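# Hang the power strip level on two screws

## Task

Mount the power strip on the pair of screws through its keyhole slots, oriented so the narrow end of each slot is uppermost, so that it stays hanging level with no robot support.

## Robot and tools

Robot: two arms, left_arm and right_arm, each with a parallel two-finger gripper and a wrist camera. Fingers point along the gripper's +z axis and close along its y axis. end_effector_position is the point between the pads, roughly 1 cm short of the fingertips. The wrist-camera cable counts as part of the hand: if it brushes an object or fixture, that is a touch.

Frame: every position, velocity and target in results is in the scene frame. Its origin is at table height, halfway between the arms' nominal bases. +z is up, +x points out over the table, and left_arm is on the +y side (these names are not image sides). Measured bases: left_arm at (-0.011, +0.349, +0.004) m, right_arm at (+0.030, -0.235, +0.025) m, both turned only slightly about z. Reported hand poses can be a few centimetres off, more when reaching far.

Row layout (shared by execute_actions and move): 14 numbers, each in [-1, 1]. The first seven are left_arm: dx, dy, dz, rx, ry, rz, opening. The last seven are right_arm in the same order. Both arms are always present, even if only one moves. dx, dy, dz are offsets along the scene axes, and 1.0 equals 0.6 m. rx, ry, rz form one rotation vector, with 1.0 equal to 180 degrees, turning about the Hand target's position. These six are offsets from the arm's Hand target as it stood when the action or move began. They are never counted from the previous row, so sending the same offset twice moves the hand twice. A translation longer than 1.0 may be shortened along its direction. All zeros for the six pose numbers re-requests the current Hand target. Opening is not an offset: +1 is fully open (0.094 m) and -1 is closed. A 0 is a real command (half open). To keep a gripper as it is, resend its current command, shown under Tool commands.

execute_actions(actions, cameras): actions is a list of actions. Each action is a list of up to 15 rows, one row per 1/30 s control step. If fewer rows are given, the last one is held for the rest of the 15 steps. Images come back only when actions is empty or cameras names some. An empty list also reports the scene number and omits nothing.

move(target, speed, blend, opening_speed, grip_force, blocking, cameras): drives each gripper in a straight line from its Hand target to the pose given by one 14-number row. It also takes a list of up to 15 rows; each row is still an offset from the same starting Hand targets. speed is the top path speed in m/s, from 0.002 to 2.9 (default 0.25), with rotation capped at twice that in rad/s. It can be one value or one per target. blend, in metres, rounds corners at intermediate targets; 0 means stop at each one. opening_speed is the rate of change of the opening command, in units of the -1..+1 scale per second, and must be at least 0.2. Use a slow rate to close on fragile parts. grip_force is the pad force limit in newtons, 10 to 50, as one value or one per arm. It persists once set, and below full force the fingers close slowly. blocking=false returns after about 0.5 s while the move continues. Paths do not avoid obstacles or the other arm. Faster moves lag and stray more and strike harder. Avoid routing a path close to an arm's own base, because it can flip the shoulder posture. The result adds a move: line. done means the arm rests within 10 mm and 2 degrees of its target. Other endings include off_target, moving, held and fault. limits=paced means the pose was clipped; limits=held means steps were withheld.

wait(seconds, 0 to 10): lets the scene run while holding commands; it returns early if a running move finishes. stop(): brakes a running move, which takes some distance. zoom_image(camera, region=[x0,y0,x1,y1]): gives a closer look at the latest image from a camera, in pixels from the top-left, at most 504 by 504. Cameras: cam_head_left, cam_head_right, cam_high, cam_low, cam_left_wrist, cam_right_wrist, each 896x504. read_manual(section): licence texts only. finished_scene(scene): ends the current scene, given its number, and cannot be undone. Call it only once the strip hangs by itself.

Control behaviour: each step, the commanded orientation is limited to 40 degrees from the measured one. Joint friction and gravity may leave the hand a few cm short of its target, which is not evidence of contact. Hand target in the result is the last command after clipping, and the next offsets start from it. Sending the action again, even all zeros, re-asks for that target. An arm that is blocked keeps pushing; to release it, command a target back past the gripper.

Result lines: end_effector_position (m) and end_effector_quat_wxyz. grip_measured uses the opening scale and reads slightly wide when empty, narrower than the part when squeezing. grip_effort_nm is motor effort, negative when closing, and is not pad force. Joint torques include the arm's own weight, and numbers 1 to 3 wrap at ±28 N m. Joint velocities may read within noise. To release an object, command an opening well above grip_measured.

Avoid: dropping the strip or letting it go while it moves; knocking anything off the table; hard impacts on fixed things; the two grippers, housings or cameras pressing on each other, or one gripper closing on the other's fingers; strain on camera cables; pushing toward unreachable poses, which heats motors. MOTOR HOT appears at 75 °C, a fold fault at 90 °C, and the arm goes limp at 100 °C. Loose objects may get an occasional small push.

Each tool is called after "Call:" by a JSON object that holds its "api" and its "payload", one argument or row to a line.

## Session

Call:
{"api": "execute_actions", "payload": {
  "actions": []
}}

Scene clock: 0.00 s.
left_arm: end_effector_position=(+0.3733, +0.1807, +0.0660) grip_measured=+1.000 grip_effort_nm=n/a end_effector_quat_wxyz=(+0.304, +0.067, +0.948, -0.063) | right_arm: end_effector_position=(+0.3619, -0.1337, +0.0616) grip_measured=+1.000 grip_effort_nm=n/a end_effector_quat_wxyz=(+0.378, +0.062, +0.923, +0.027)
Joint positions: left_arm=[-0.453 1.685 0.966 -0.229 -0.111 -0.287 0.094] | right_arm=[0.473 1.456 0.513 0.099 0.31 0.468 0.094]
Joint velocities: within noise
Joint torques (N m): no reading
Motor temperatures (°C): left_arm=[27 29 33 41 30 29 30] | right_arm=[30 30 33 38 26 26 24]
Heat: left arm: 41 °C; right arm: 38 °C.
Hand target: left_arm +0.3778, +0.1791, +0.0753; +0.316, +0.065, +0.944, -0.067 | right_arm +0.3644, -0.1336, +0.0660; +0.384, +0.063, +0.921, +0.027
Tool commands: left_gripper/opening=+1.0 right_gripper/opening=+1.0

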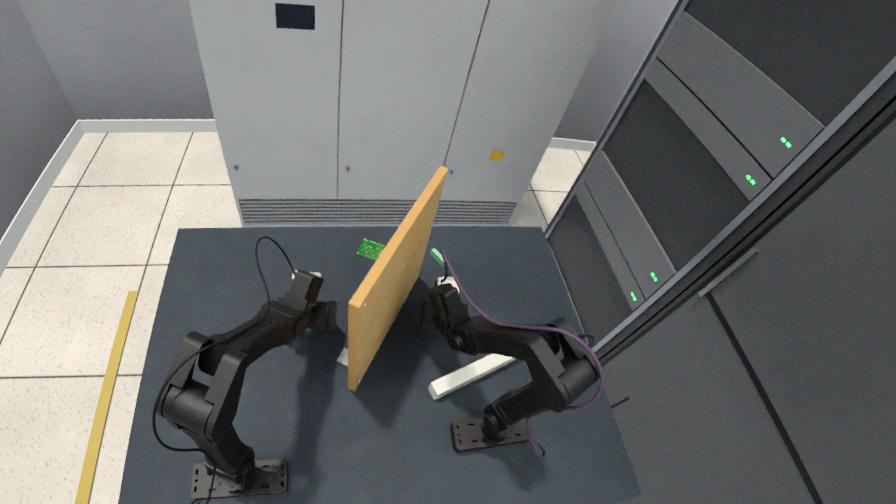

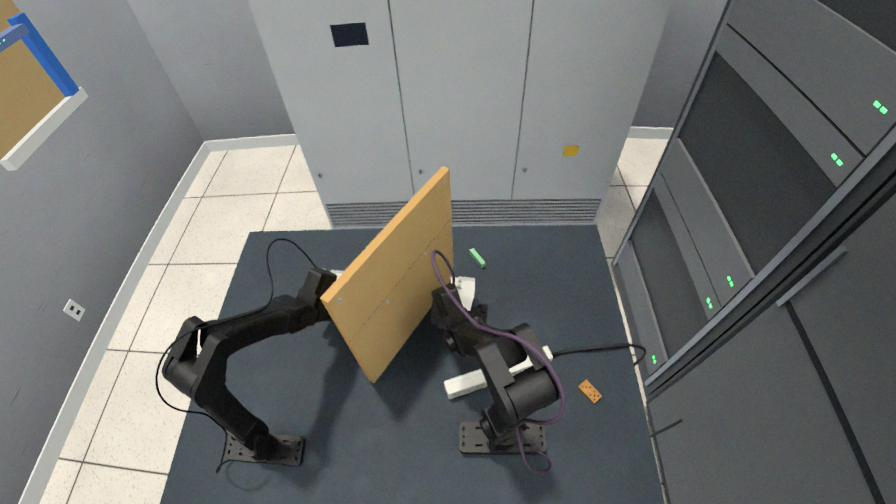

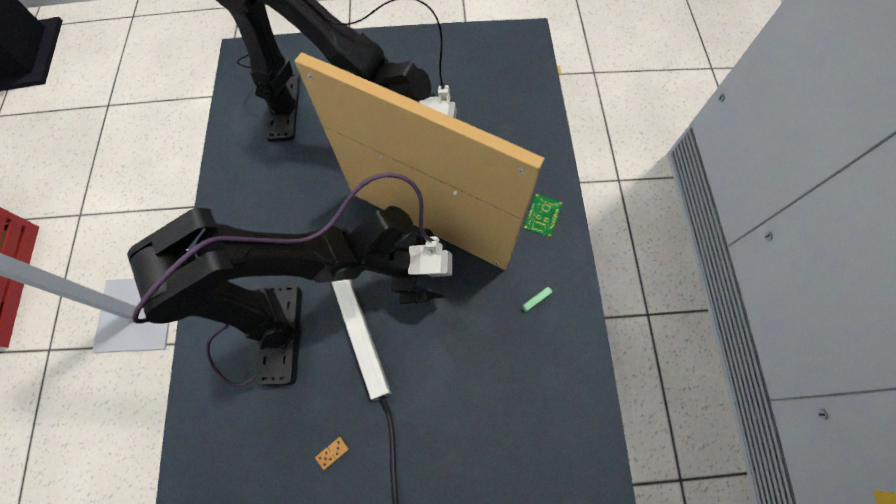

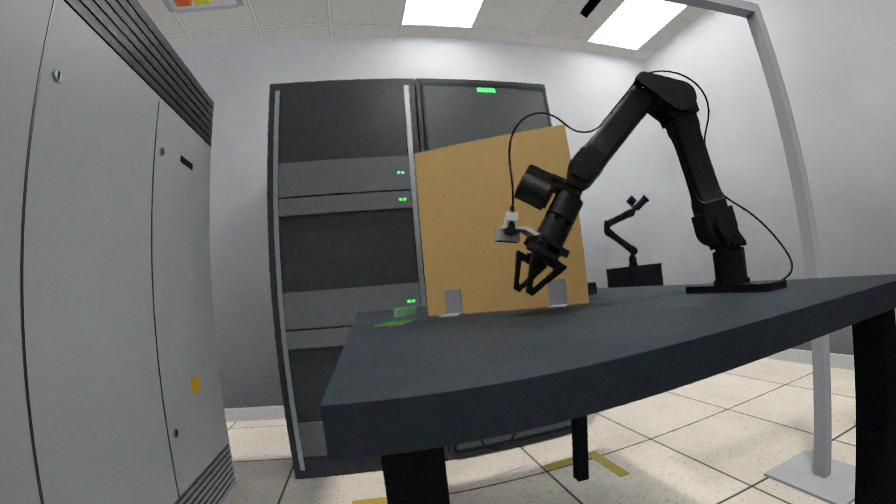

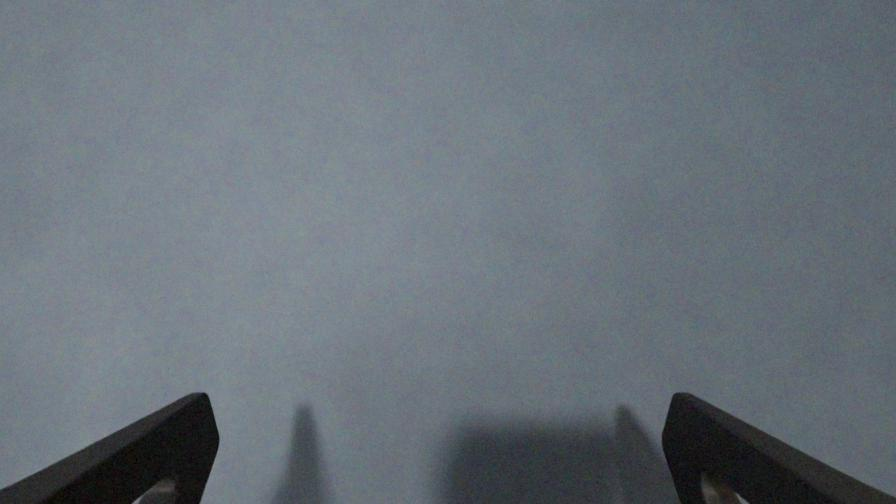

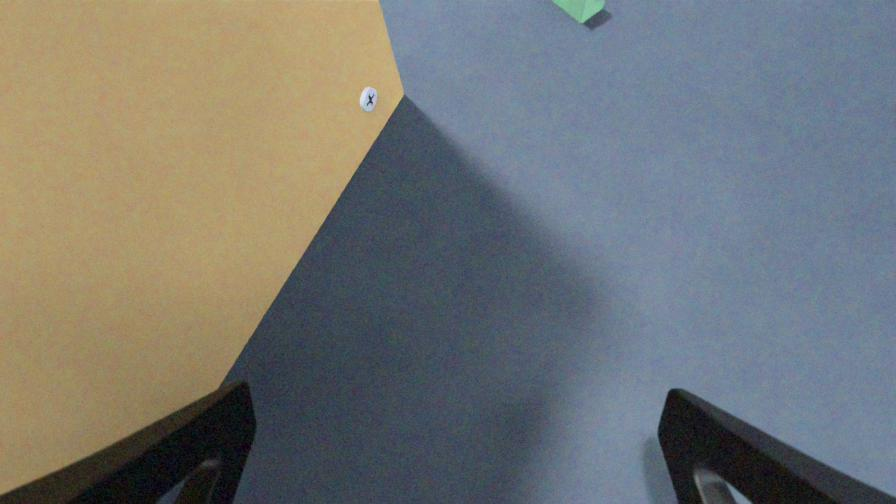

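Call:
{"api": "zoom_image", "payload": {
  "camera": "cam_high",
  "region": [280, 40, 580, 300]
}}

Call:
{"api": "zoom_image", "payload": {
  "camera": "cam_high",
  "region": [300, 260, 440, 504]
}}

Call:
{"api": "zoom_image", "payload": {
  "camera": "cam_head_right",
  "region": [300, 150, 520, 400]
}}

Call:
{"api": "zoom_image", "payload": {
  "camera": "cam_head_right",
  "region": [420, 300, 680, 460]
}}

Call:
{"api": "zoom_image", "payload": {
  "camera": "cam_head_left",
  "region": [320, 150, 560, 420]
}}

Scaled by 1.680 from the camera's 896x504 image, which has a finer 1280x720 frame.

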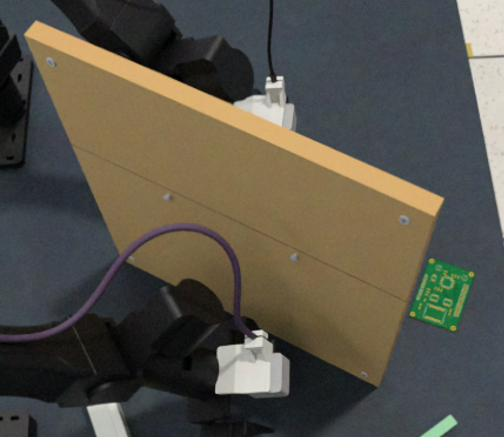

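Scaled by 2.066 from the camera's 896x504 image, which has a finer 1280x720 frame.

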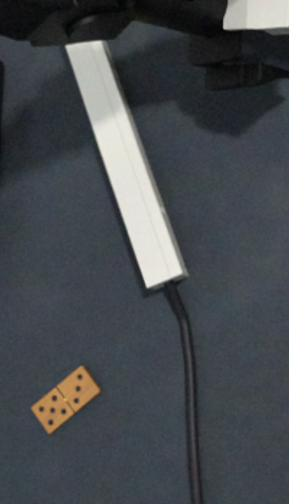

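Scaled by 2.016 from the camera's 896x504 image, which has a finer 1280x720 frame.

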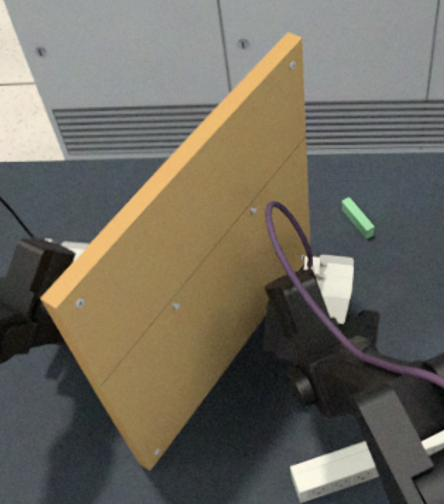

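Scaled by 1.938 from the camera's 896x504 image, which has a finer 1280x720 frame.

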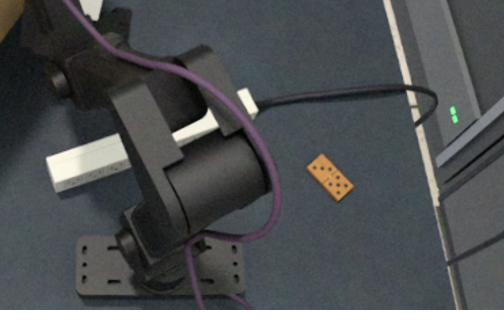

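Scaled by 1.867 from the camera's 896x504 image, which has a finer 1280x720 frame.

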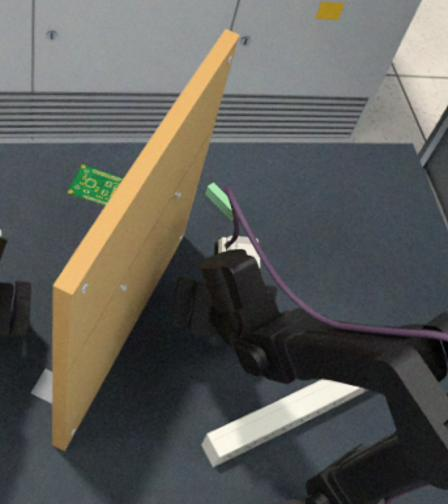

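Call:
{"api": "zoom_image", "payload": {
  "camera": "cam_head_right",
  "region": [430, 340, 560, 420]
}}

Call:
{"api": "zoom_image", "payload": {
  "camera": "cam_head_left",
  "region": [410, 340, 530, 410]
}}

Call:
{"api": "zoom_image", "payload": {
  "camera": "cam_high",
  "region": [320, 270, 400, 410]
}}

Call:
{"api": "zoom_image", "payload": {
  "camera": "cam_low",
  "region": [400, 100, 640, 340]
}}

Scaled by 3.877 from the camera's 896x504 image, which has a finer 1280x720 frame.

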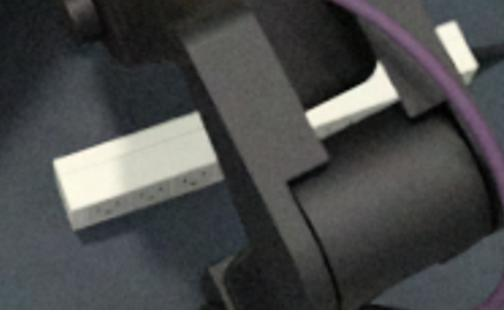

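Scaled by 4.200 from the camera's 896x504 image, which has a finer 1280x720 frame.

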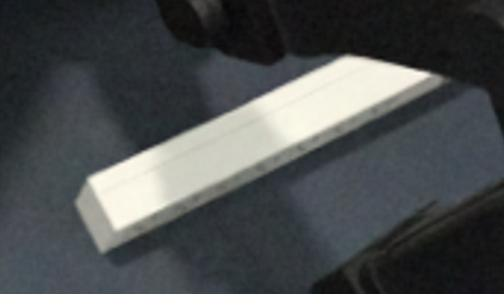

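Scaled by 3.600 from the camera's 896x504 image, which has a finer 1280x720 frame.

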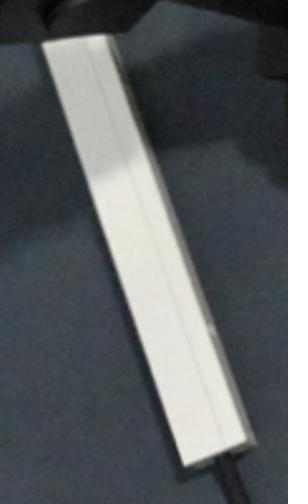

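Scaled by 2.100 from the camera's 896x504 image, which has a finer 1280x720 frame.

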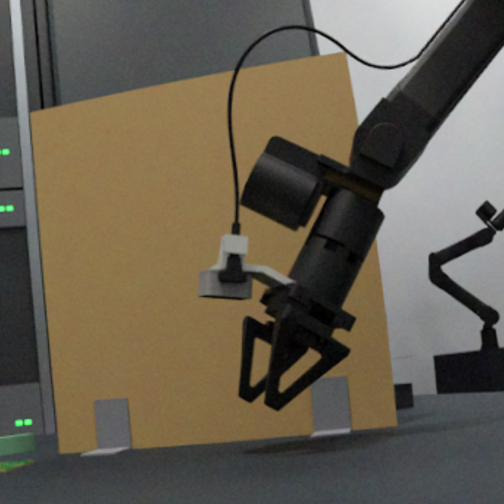

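Call:
{"api": "zoom_image", "payload": {
  "camera": "cam_high",
  "region": [330, 275, 400, 345]
}}

Call:
{"api": "zoom_image", "payload": {
  "camera": "cam_high",
  "region": [345, 335, 415, 405]
}}

Scaled by 7.200 from the camera's 896x504 image, which has a finer 1280x720 frame.

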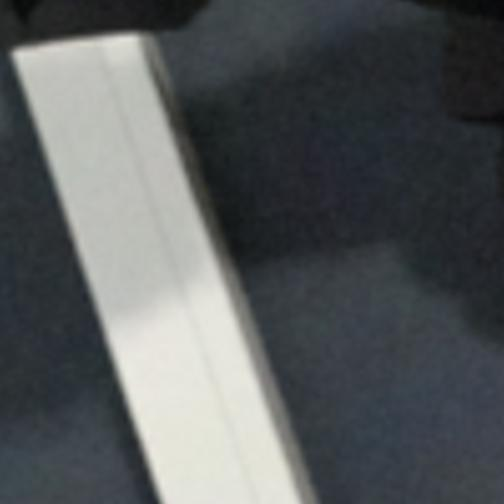

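Scaled by 7.200 from the camera's 896x504 image, which has a finer 1280x720 frame.

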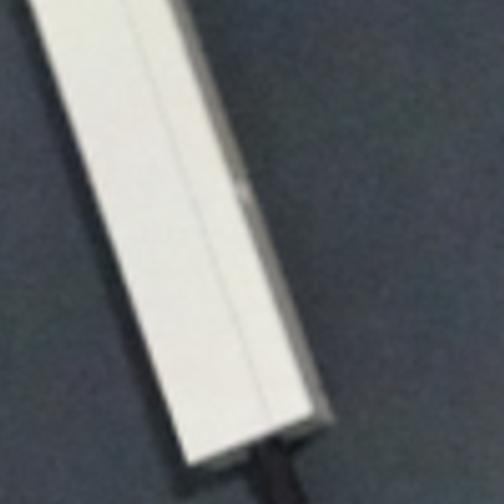

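Call:
{"api": "move", "payload": {
  "target": [0,0,0,0,0,0,1, -0.1907,-0.1473,0.0983,-0.0553,0.3148,0.12,1],
  "speed": 0.3,
  "cameras": ["all"]
}}

Scene clock: 39.50 s.
left_arm: end_effector_position=(+0.3733, +0.1807, +0.0660) grip_measured=+1.000 grip_effort_nm=0.00 end_effector_quat_wxyz=(+0.304, +0.067, +0.948, -0.063) | right_arm: end_effector_position=(+0.2463, -0.2196, +0.1209) grip_measured=+1.000 grip_effort_nm=0.00 end_effector_quat_wxyz=(-0.103, -0.129, +0.986, -0.010)
Joint positions: left_arm=[-0.453 1.685 0.966 -0.229 -0.111 -0.287 0.094] | right_arm=[0.111 1.568 1.163 -1.371 0.028 -0.166 0.094]
Joint torques (N m): left_arm=[-0.03 -7.38 7.5 1.36 -0.13 0.03] | right_arm=[-0.42 -4.92 7.47 0.05 0.1 -0.03]
Motor temperatures (°C): left_arm=[27 31 39 42 29 28 29] | right_arm=[30 31 36 39 26 25 24]
Heat: left arm: 42 °C; right arm: 39 °C.
Hand target: left_arm +0.3778, +0.1791, +0.0753; +0.316, +0.065, +0.944, -0.067 | right_arm +0.2500, -0.2219, +0.1250; -0.103, -0.130, +0.986, -0.014
Off the commanded pose: left_arm 0.010 m, 1 deg | right_arm 0.006 m, 0 deg.
move: done
camera_calibration:
cam_right_wrist: T_world_to_cam=[[0.266298, -0.963304, -0.033629, -0.268168], [-0.772142, -0.234076, 0.590767, 0.103508], [-0.576959, -0.131354, -0.806141, 0.300758], [0, 0, 0, 1]] pos_world=[0.32486, -0.194593, 0.172286]

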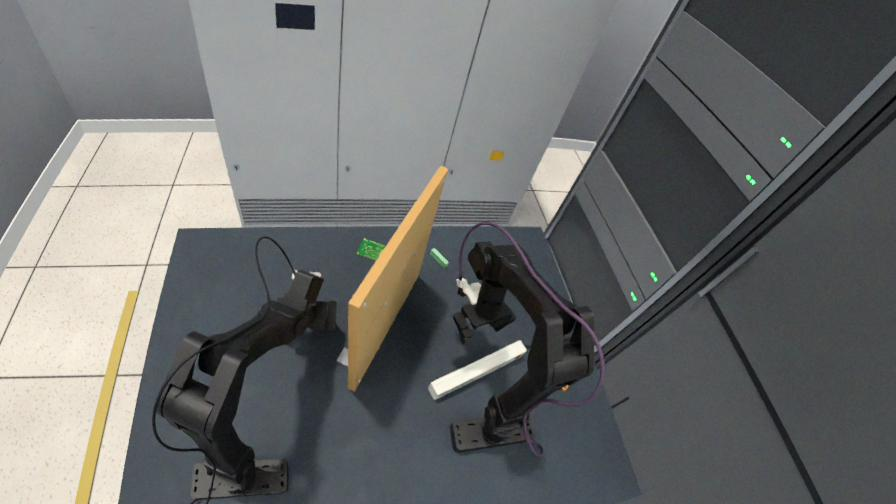

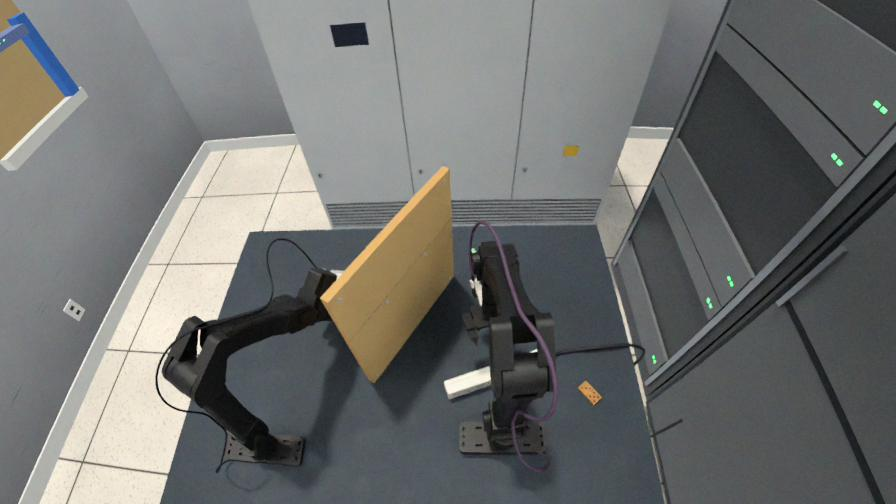

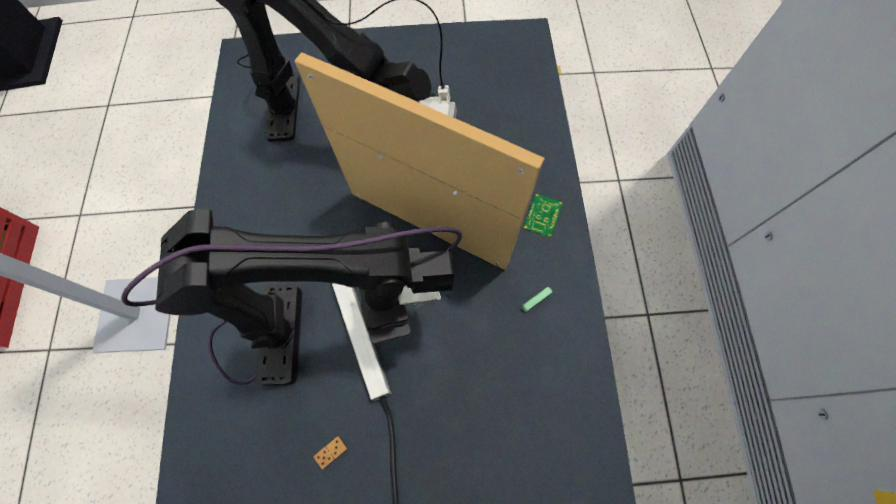

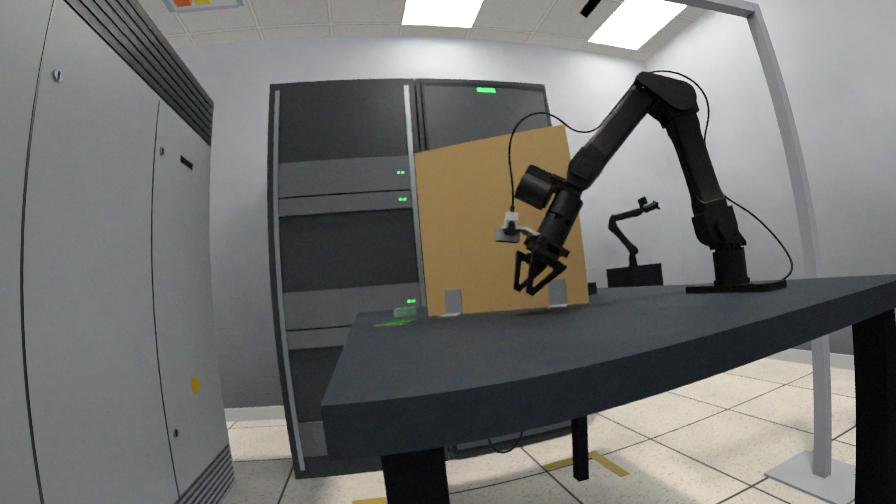

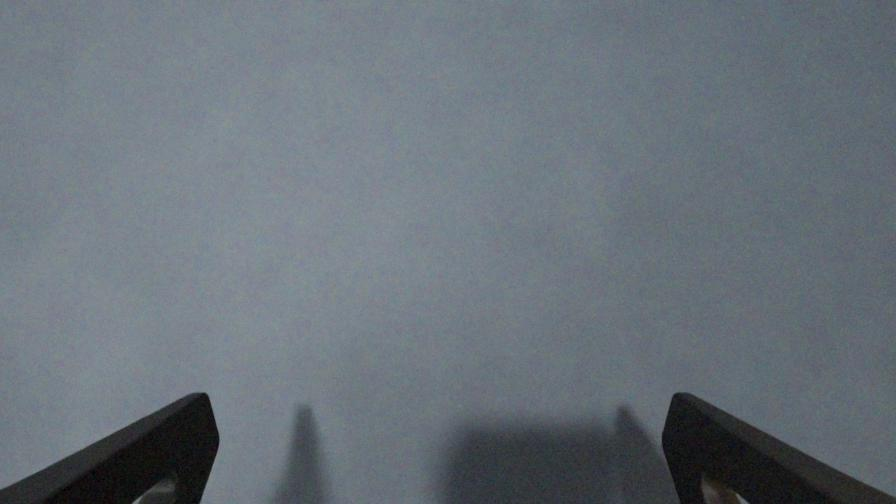

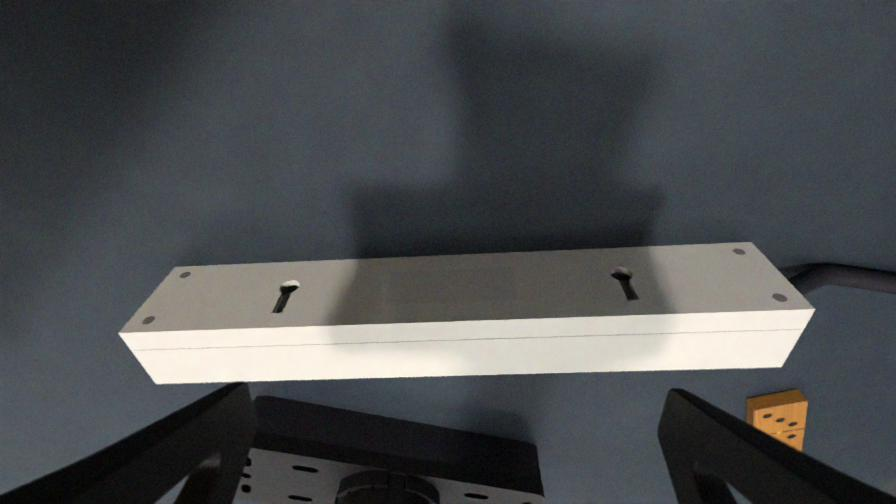

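Call:
{"api": "zoom_image", "payload": {
  "camera": "cam_right_wrist",
  "region": [240, 260, 340, 330]
}}

Call:
{"api": "zoom_image", "payload": {
  "camera": "cam_right_wrist",
  "region": [580, 250, 680, 320]
}}

Call:
{"api": "zoom_image", "payload": {
  "camera": "cam_right_wrist",
  "region": [100, 240, 280, 400]
}}

Call:
{"api": "zoom_image", "payload": {
  "camera": "cam_right_wrist",
  "region": [690, 220, 896, 400]
}}

Scaled by 5.040 from the camera's 896x504 image, which has a finer 1280x720 frame.

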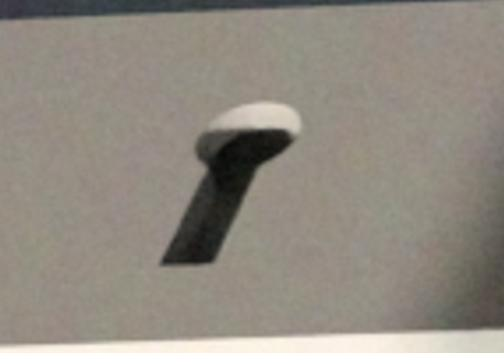

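Scaled by 5.040 from the camera's 896x504 image, which has a finer 1280x720 frame.

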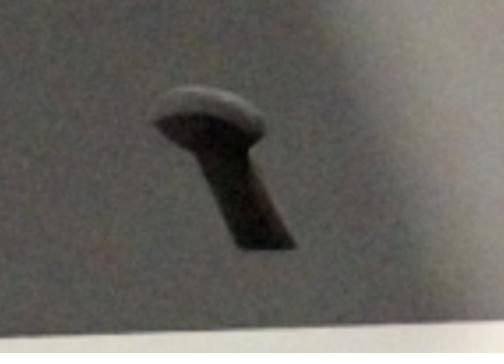

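Scaled by 2.800 from the camera's 896x504 image, which has a finer 1280x720 frame.

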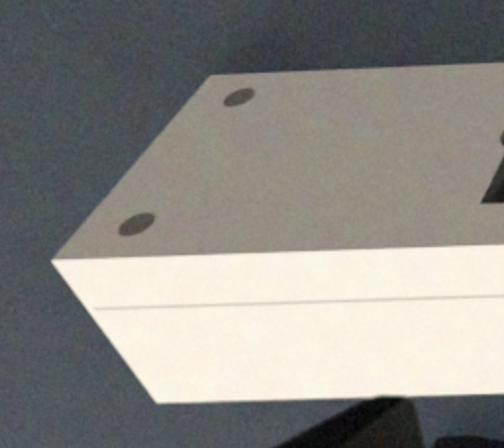

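Scaled by 2.447 from the camera's 896x504 image, which has a finer 1280x720 frame.

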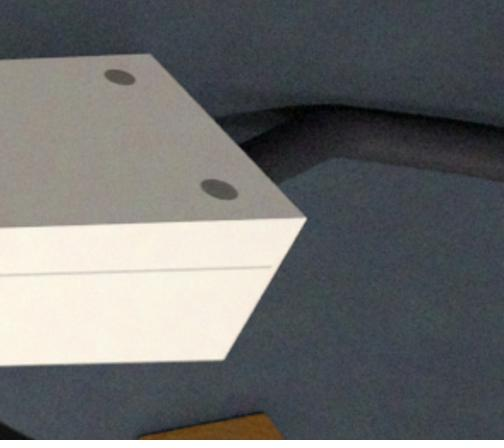

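Call:
{"api": "move", "payload": {
  "target": [0,0,0,0,0,0,1, 0.0517,0.195,0.2417,0.5023,-0.1295,-0.2551,1],
  "speed": 0.35,
  "cameras": ["all"]
}}

Scene clock: 68.53 s.
left_arm: end_effector_position=(+0.3733, +0.1807, +0.0660) grip_measured=+1.000 grip_effort_nm=0.00 end_effector_quat_wxyz=(+0.304, +0.067, +0.948, -0.063) | right_arm: end_effector_position=(+0.2805, -0.1056, +0.2733) grip_measured=+1.000 grip_effort_nm=-0.01 end_effector_quat_wxyz=(+0.192, +0.195, +0.680, +0.680)
Joint positions: left_arm=[-0.453 1.685 0.966 -0.229 -0.111 -0.287 0.094] | right_arm=[-0.137 0.837 0.334 0.499 -1.173 1.57 0.094]
Joint torques (N m): left_arm=[-0.03 -7.38 7.49 1.36 -0.13 0.03] | right_arm=[0.4 0.21 5.5 1.88 0.06 0]
Heat: left arm: 41 °C; right arm: 37 °C.
Hand target: left_arm +0.3778, +0.1791, +0.0753; +0.316, +0.065, +0.944, -0.067 | right_arm +0.2810, -0.1049, +0.2701; +0.195, +0.195, +0.680, +0.680
Off the commanded pose: left_arm 0.010 m, 1 deg | right_arm 0.003 m, 0 deg.
move: done
camera_calibration:
cam_right_wrist: T_world_to_cam=[[0.0226166, 0.0123015, -0.999669, 0.273049], [-0.991372, 0.129412, -0.0208364, 0.333652], [0.129113, 0.991515, 0.0151222, 0.154367], [0, 0, 0, 1]] pos_world=[0.304667, -0.199595, 0.277576]

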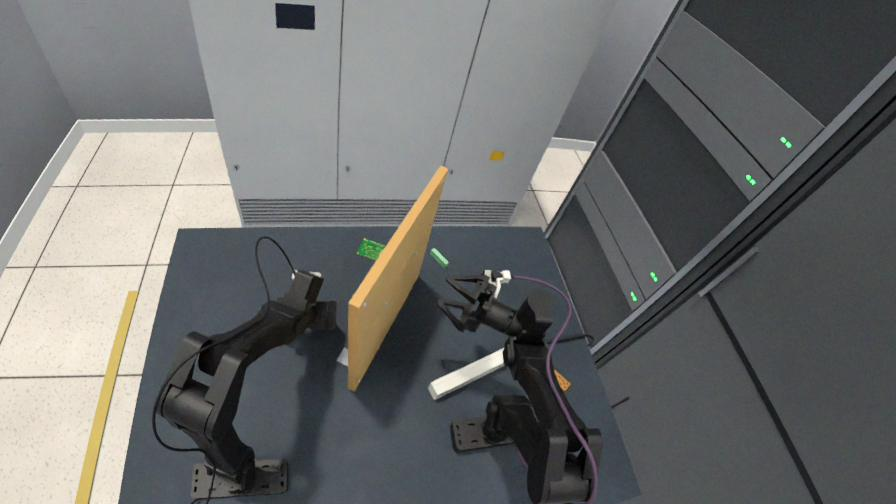

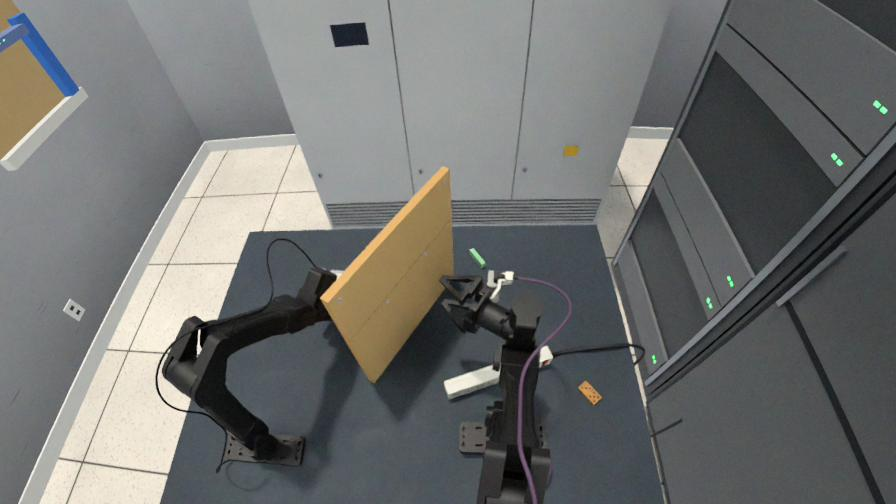

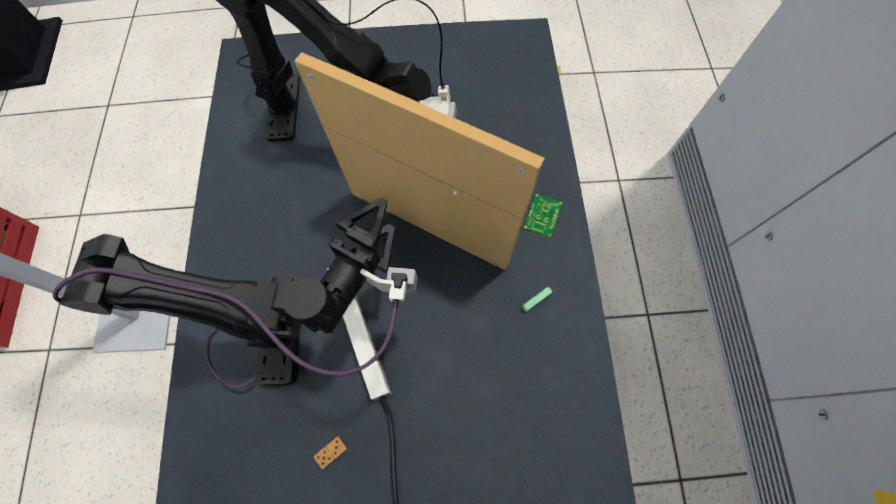

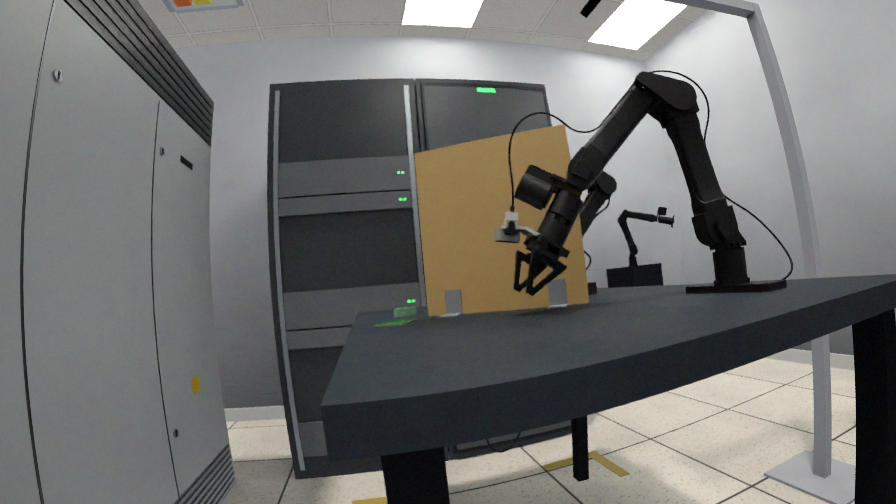

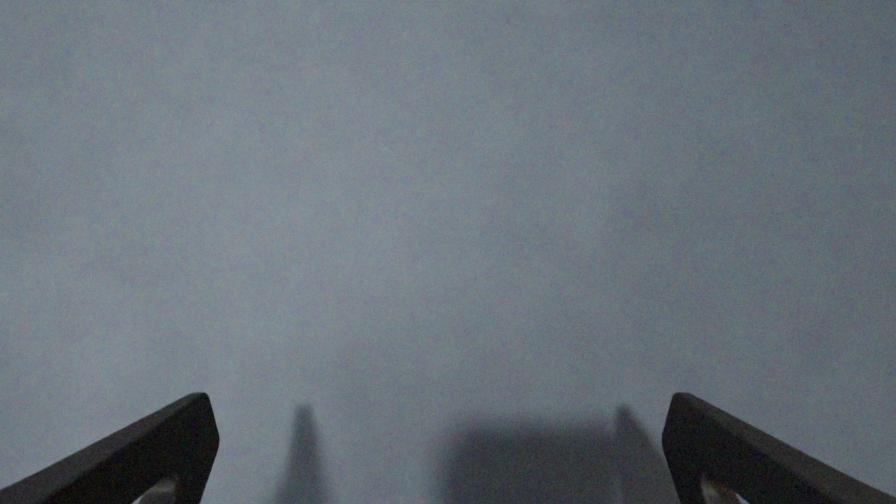

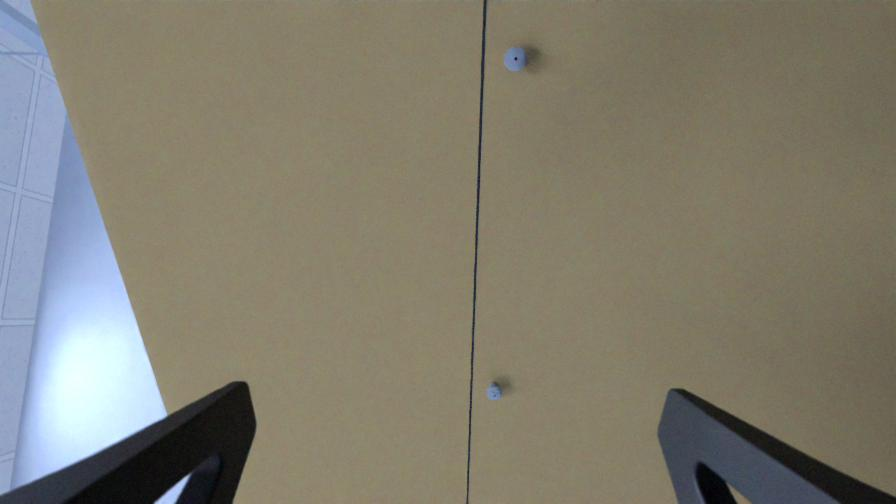

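Call:
{"api": "zoom_image", "payload": {
  "camera": "cam_right_wrist",
  "region": [480, 30, 560, 90]
}}

Call:
{"api": "zoom_image", "payload": {
  "camera": "cam_right_wrist",
  "region": [460, 363, 540, 423]
}}

Scaled by 6.300 from the camera's 896x504 image, which has a finer 1280x720 frame.

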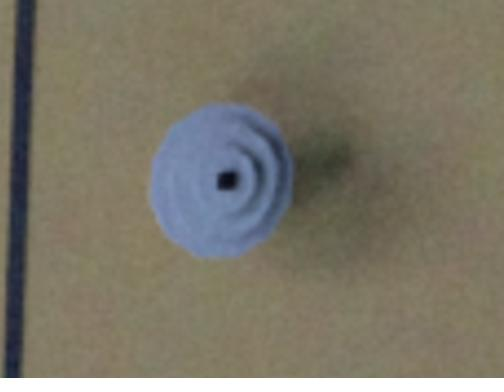

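Scaled by 6.300 from the camera's 896x504 image, which has a finer 1280x720 frame.

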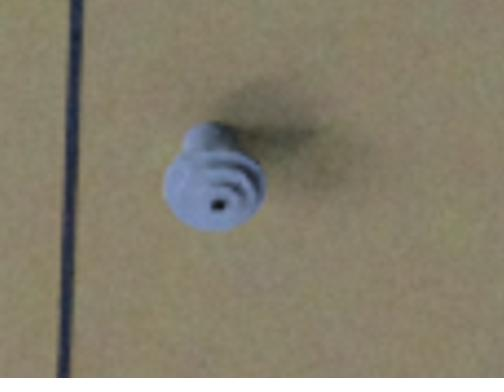

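Call:
{"api": "move", "payload": {
  "target": [0,0,0,0,0,0,1, 0,0,-0.1167,0,0,0,1],
  "speed": 0.25,
  "cameras": ["cam_right_wrist"]
}}

Scene clock: 79.40 s.
left_arm: end_effector_position=(+0.3733, +0.1807, +0.0660) grip_measured=+1.000 grip_effort_nm=0.00 end_effector_quat_wxyz=(+0.304, +0.067, +0.948, -0.063) | right_arm: end_effector_position=(+0.2831, -0.1061, +0.2014) grip_measured=+1.000 grip_effort_nm=-0.01 end_effector_quat_wxyz=(+0.192, +0.199, +0.680, +0.679)
Joint positions: left_arm=[-0.453 1.685 0.966 -0.229 -0.111 -0.287 0.094] | right_arm=[-0.135 1.158 0.11 1.037 -1.165 1.57 0.094]
Joint torques (N m): left_arm=[-0.02 -7.38 7.5 1.36 -0.13 0.03] | right_arm=[0.4 -1.11 4.16 1.9 0.02 -0.01]
Heat: left arm: 41 °C; right arm: 38 °C.
Hand target: left_arm +0.3778, +0.1791, +0.0753; +0.316, +0.065, +0.944, -0.067 | right_arm +0.2810, -0.1050, +0.2000; +0.195, +0.195, +0.680, +0.680
Off the commanded pose: left_arm 0.010 m, 1 deg | right_arm 0.003 m, 1 deg.
move: done
camera_calibration:
cam_right_wrist: T_world_to_cam=[[0.0162657, 0.0131467, -0.999781, 0.202992], [-0.990678, 0.135466, -0.0143363, 0.333808], [0.135248, 0.990695, 0.0152276, 0.153827], [0, 0, 0, 1]] pos_world=[0.30659, -0.200284, 0.205391]
Images, in order (width x height): cam_right_wrist 896x504.

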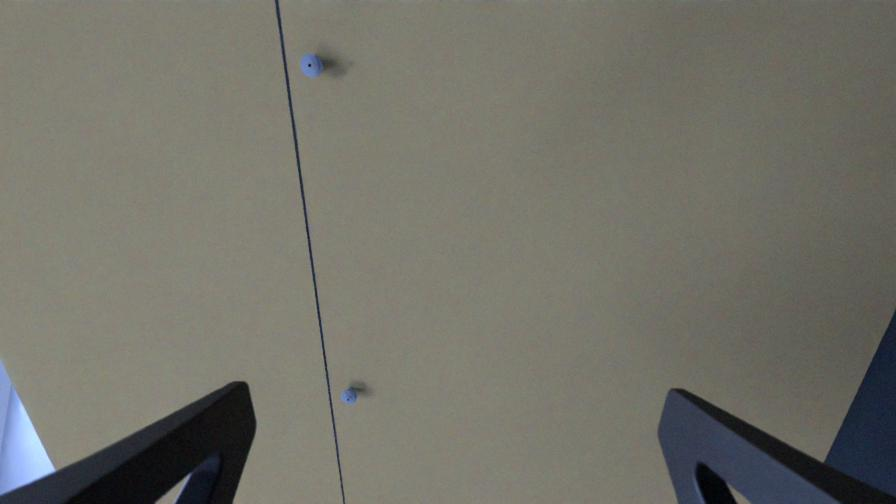

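Call:
{"api": "zoom_image", "payload": {
  "camera": "cam_right_wrist",
  "region": [270, 30, 350, 90]
}}

Call:
{"api": "zoom_image", "payload": {
  "camera": "cam_right_wrist",
  "region": [310, 366, 390, 426]
}}

Scaled by 6.300 from the camera's 896x504 image, which has a finer 1280x720 frame.

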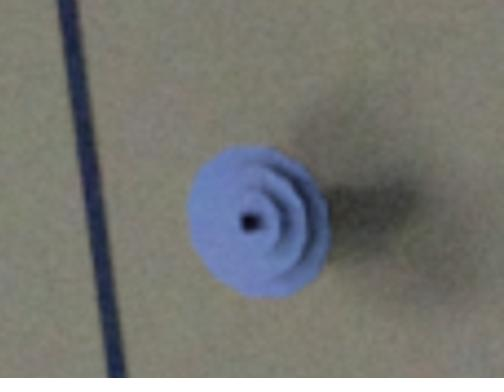

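Scaled by 6.300 from the camera's 896x504 image, which has a finer 1280x720 frame.

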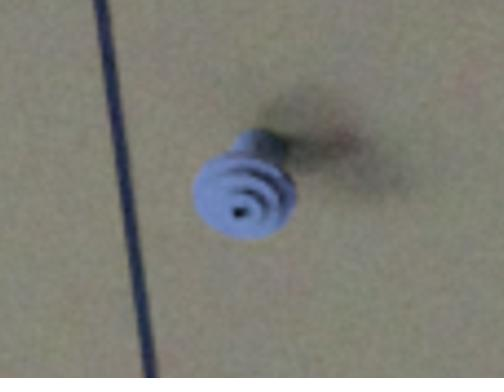

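Call:
{"api": "move", "payload": {
  "target": [0,0,0,0,0,0,1, -0.1583,-0.2083,-0.1333,-0.3197,0.3945,-0.1651,1],
  "speed": 0.35,
  "cameras": ["cam_right_wrist", "cam_head_right", "cam_head_left"]
}}

Scene clock: 95.30 s.
left_arm: end_effector_position=(+0.3733, +0.1807, +0.0660) grip_measured=+1.000 grip_effort_nm=0.00 end_effector_quat_wxyz=(+0.304, +0.067, +0.948, -0.063) | right_arm: end_effector_position=(+0.1835, -0.2279, +0.1132) grip_measured=+1.000 grip_effort_nm=-0.02 end_effector_quat_wxyz=(-0.007, +0.572, +0.820, +0.005)
Joint positions: left_arm=[-0.453 1.685 0.966 -0.229 -0.111 -0.287 0.094] | right_arm=[0.043 1.114 0.808 -1.27 -0.016 1.241 0.094]
Joint torques (N m): left_arm=[-0.03 -7.38 7.5 1.36 -0.13 0.04] | right_arm=[0.62 -1.52 8.18 0.34 0.11 0.11]
Heat: left arm: 41 °C; right arm: 39 °C.
Hand target: left_arm +0.3778, +0.1791, +0.0753; +0.316, +0.065, +0.944, -0.067 | right_arm +0.1860, -0.2299, +0.1200; +0.000, +0.573, +0.819, +0.000
Off the commanded pose: left_arm 0.010 m, 1 deg | right_arm 0.008 m, 1 deg.
move: done
camera_calibration:
cam_right_wrist: T_world_to_cam=[[-0.932921, -0.35927, -0.0241701, 0.0969738], [-0.334417, 0.839584, 0.428095, 0.24038], [-0.133509, 0.407461, -0.903411, 0.309603], [0, 0, 0, 1]] pos_world=[0.212191, -0.293131, 0.179137]
Images, in order (width x height): cam_head_left 896x504, cam_head_right 896x504, cam_right_wrist 896x504.

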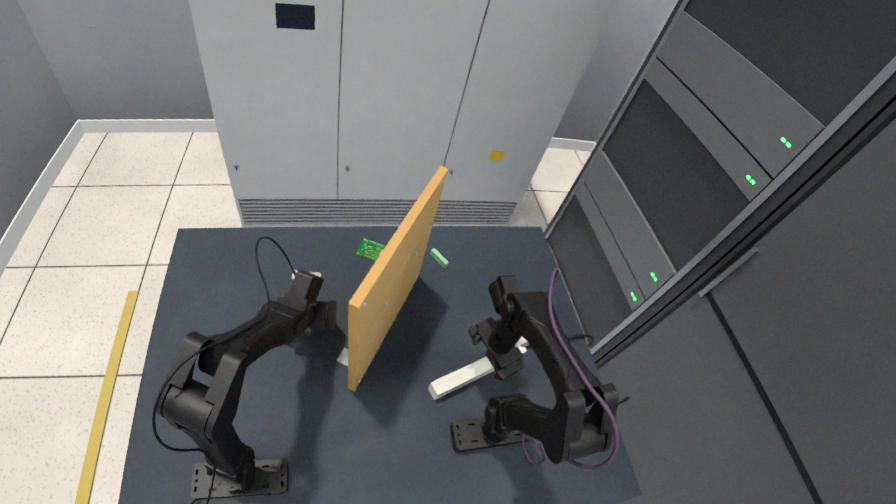

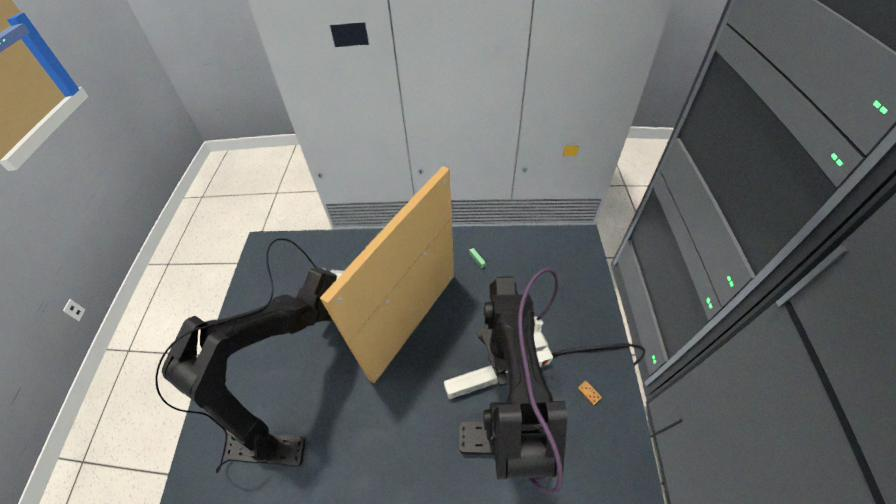

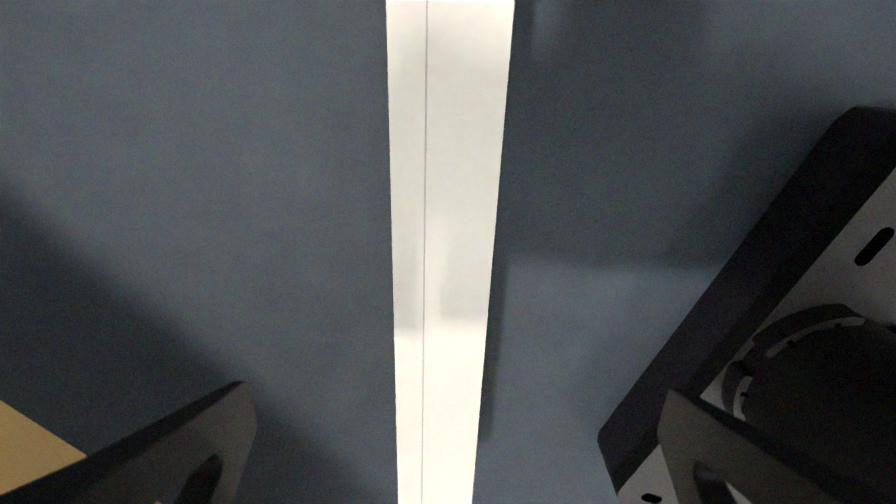

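Call:
{"api": "move", "payload": {
  "target": [0,0,0,0,0,0,1, 0.003,0.001,-0.1133,0,0,-0.01,1],
  "speed": 0.2,
  "cameras": ["cam_right_wrist", "cam_head_right"]
}}

Scene clock: 98.70 s.
left_arm: end_effector_position=(+0.3733, +0.1807, +0.0660) grip_measured=+1.000 grip_effort_nm=0.00 end_effector_quat_wxyz=(+0.304, +0.067, +0.948, -0.063) | right_arm: end_effector_position=(+0.1882, -0.2274, +0.0554) grip_measured=+1.000 grip_effort_nm=-0.01 end_effector_quat_wxyz=(-0.004, +0.585, +0.811, +0.006)
Joint positions: left_arm=[-0.453 1.685 0.966 -0.229 -0.111 -0.287 0.094] | right_arm=[0.046 1.18 0.611 -1 -0.016 1.276 0.094]
Joint torques (N m): left_arm=[-0.03 -7.36 7.5 1.36 -0.13 0.03] | right_arm=[0.65 -1.8 4.56 0.67 0.11 0.12]
Heat: left arm: 41 °C; right arm: 38 °C.
Hand target: left_arm +0.3778, +0.1791, +0.0753; +0.316, +0.065, +0.944, -0.067 | right_arm +0.1878, -0.2293, +0.0520; +0.000, +0.586, +0.810, +0.000
Off the commanded pose: left_arm 0.010 m, 1 deg | right_arm 0.004 m, 1 deg.
move: done
camera_calibration:
cam_right_wrist: T_world_to_cam=[[-0.943675, -0.329524, -0.0298586, 0.109231], [-0.31031, 0.850098, 0.425489, 0.264264], [-0.114826, 0.410789, -0.904471, 0.255207], [0, 0, 0, 1]] pos_world=[0.214387, -0.293492, 0.121647]
Images, in order (width x height): cam_head_right 896x504, cam_right_wrist 896x504.

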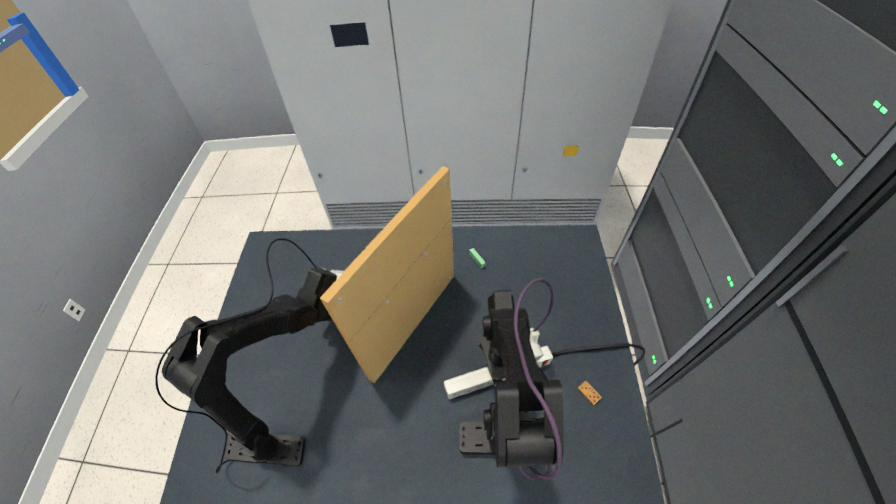

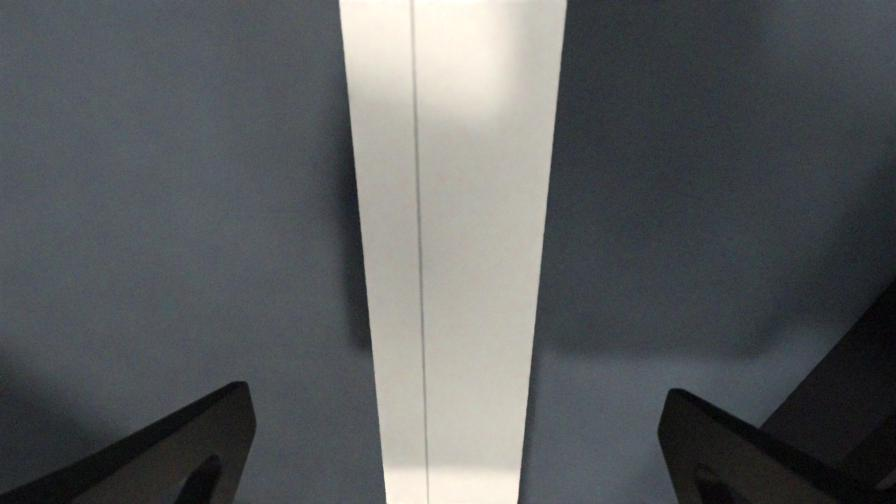

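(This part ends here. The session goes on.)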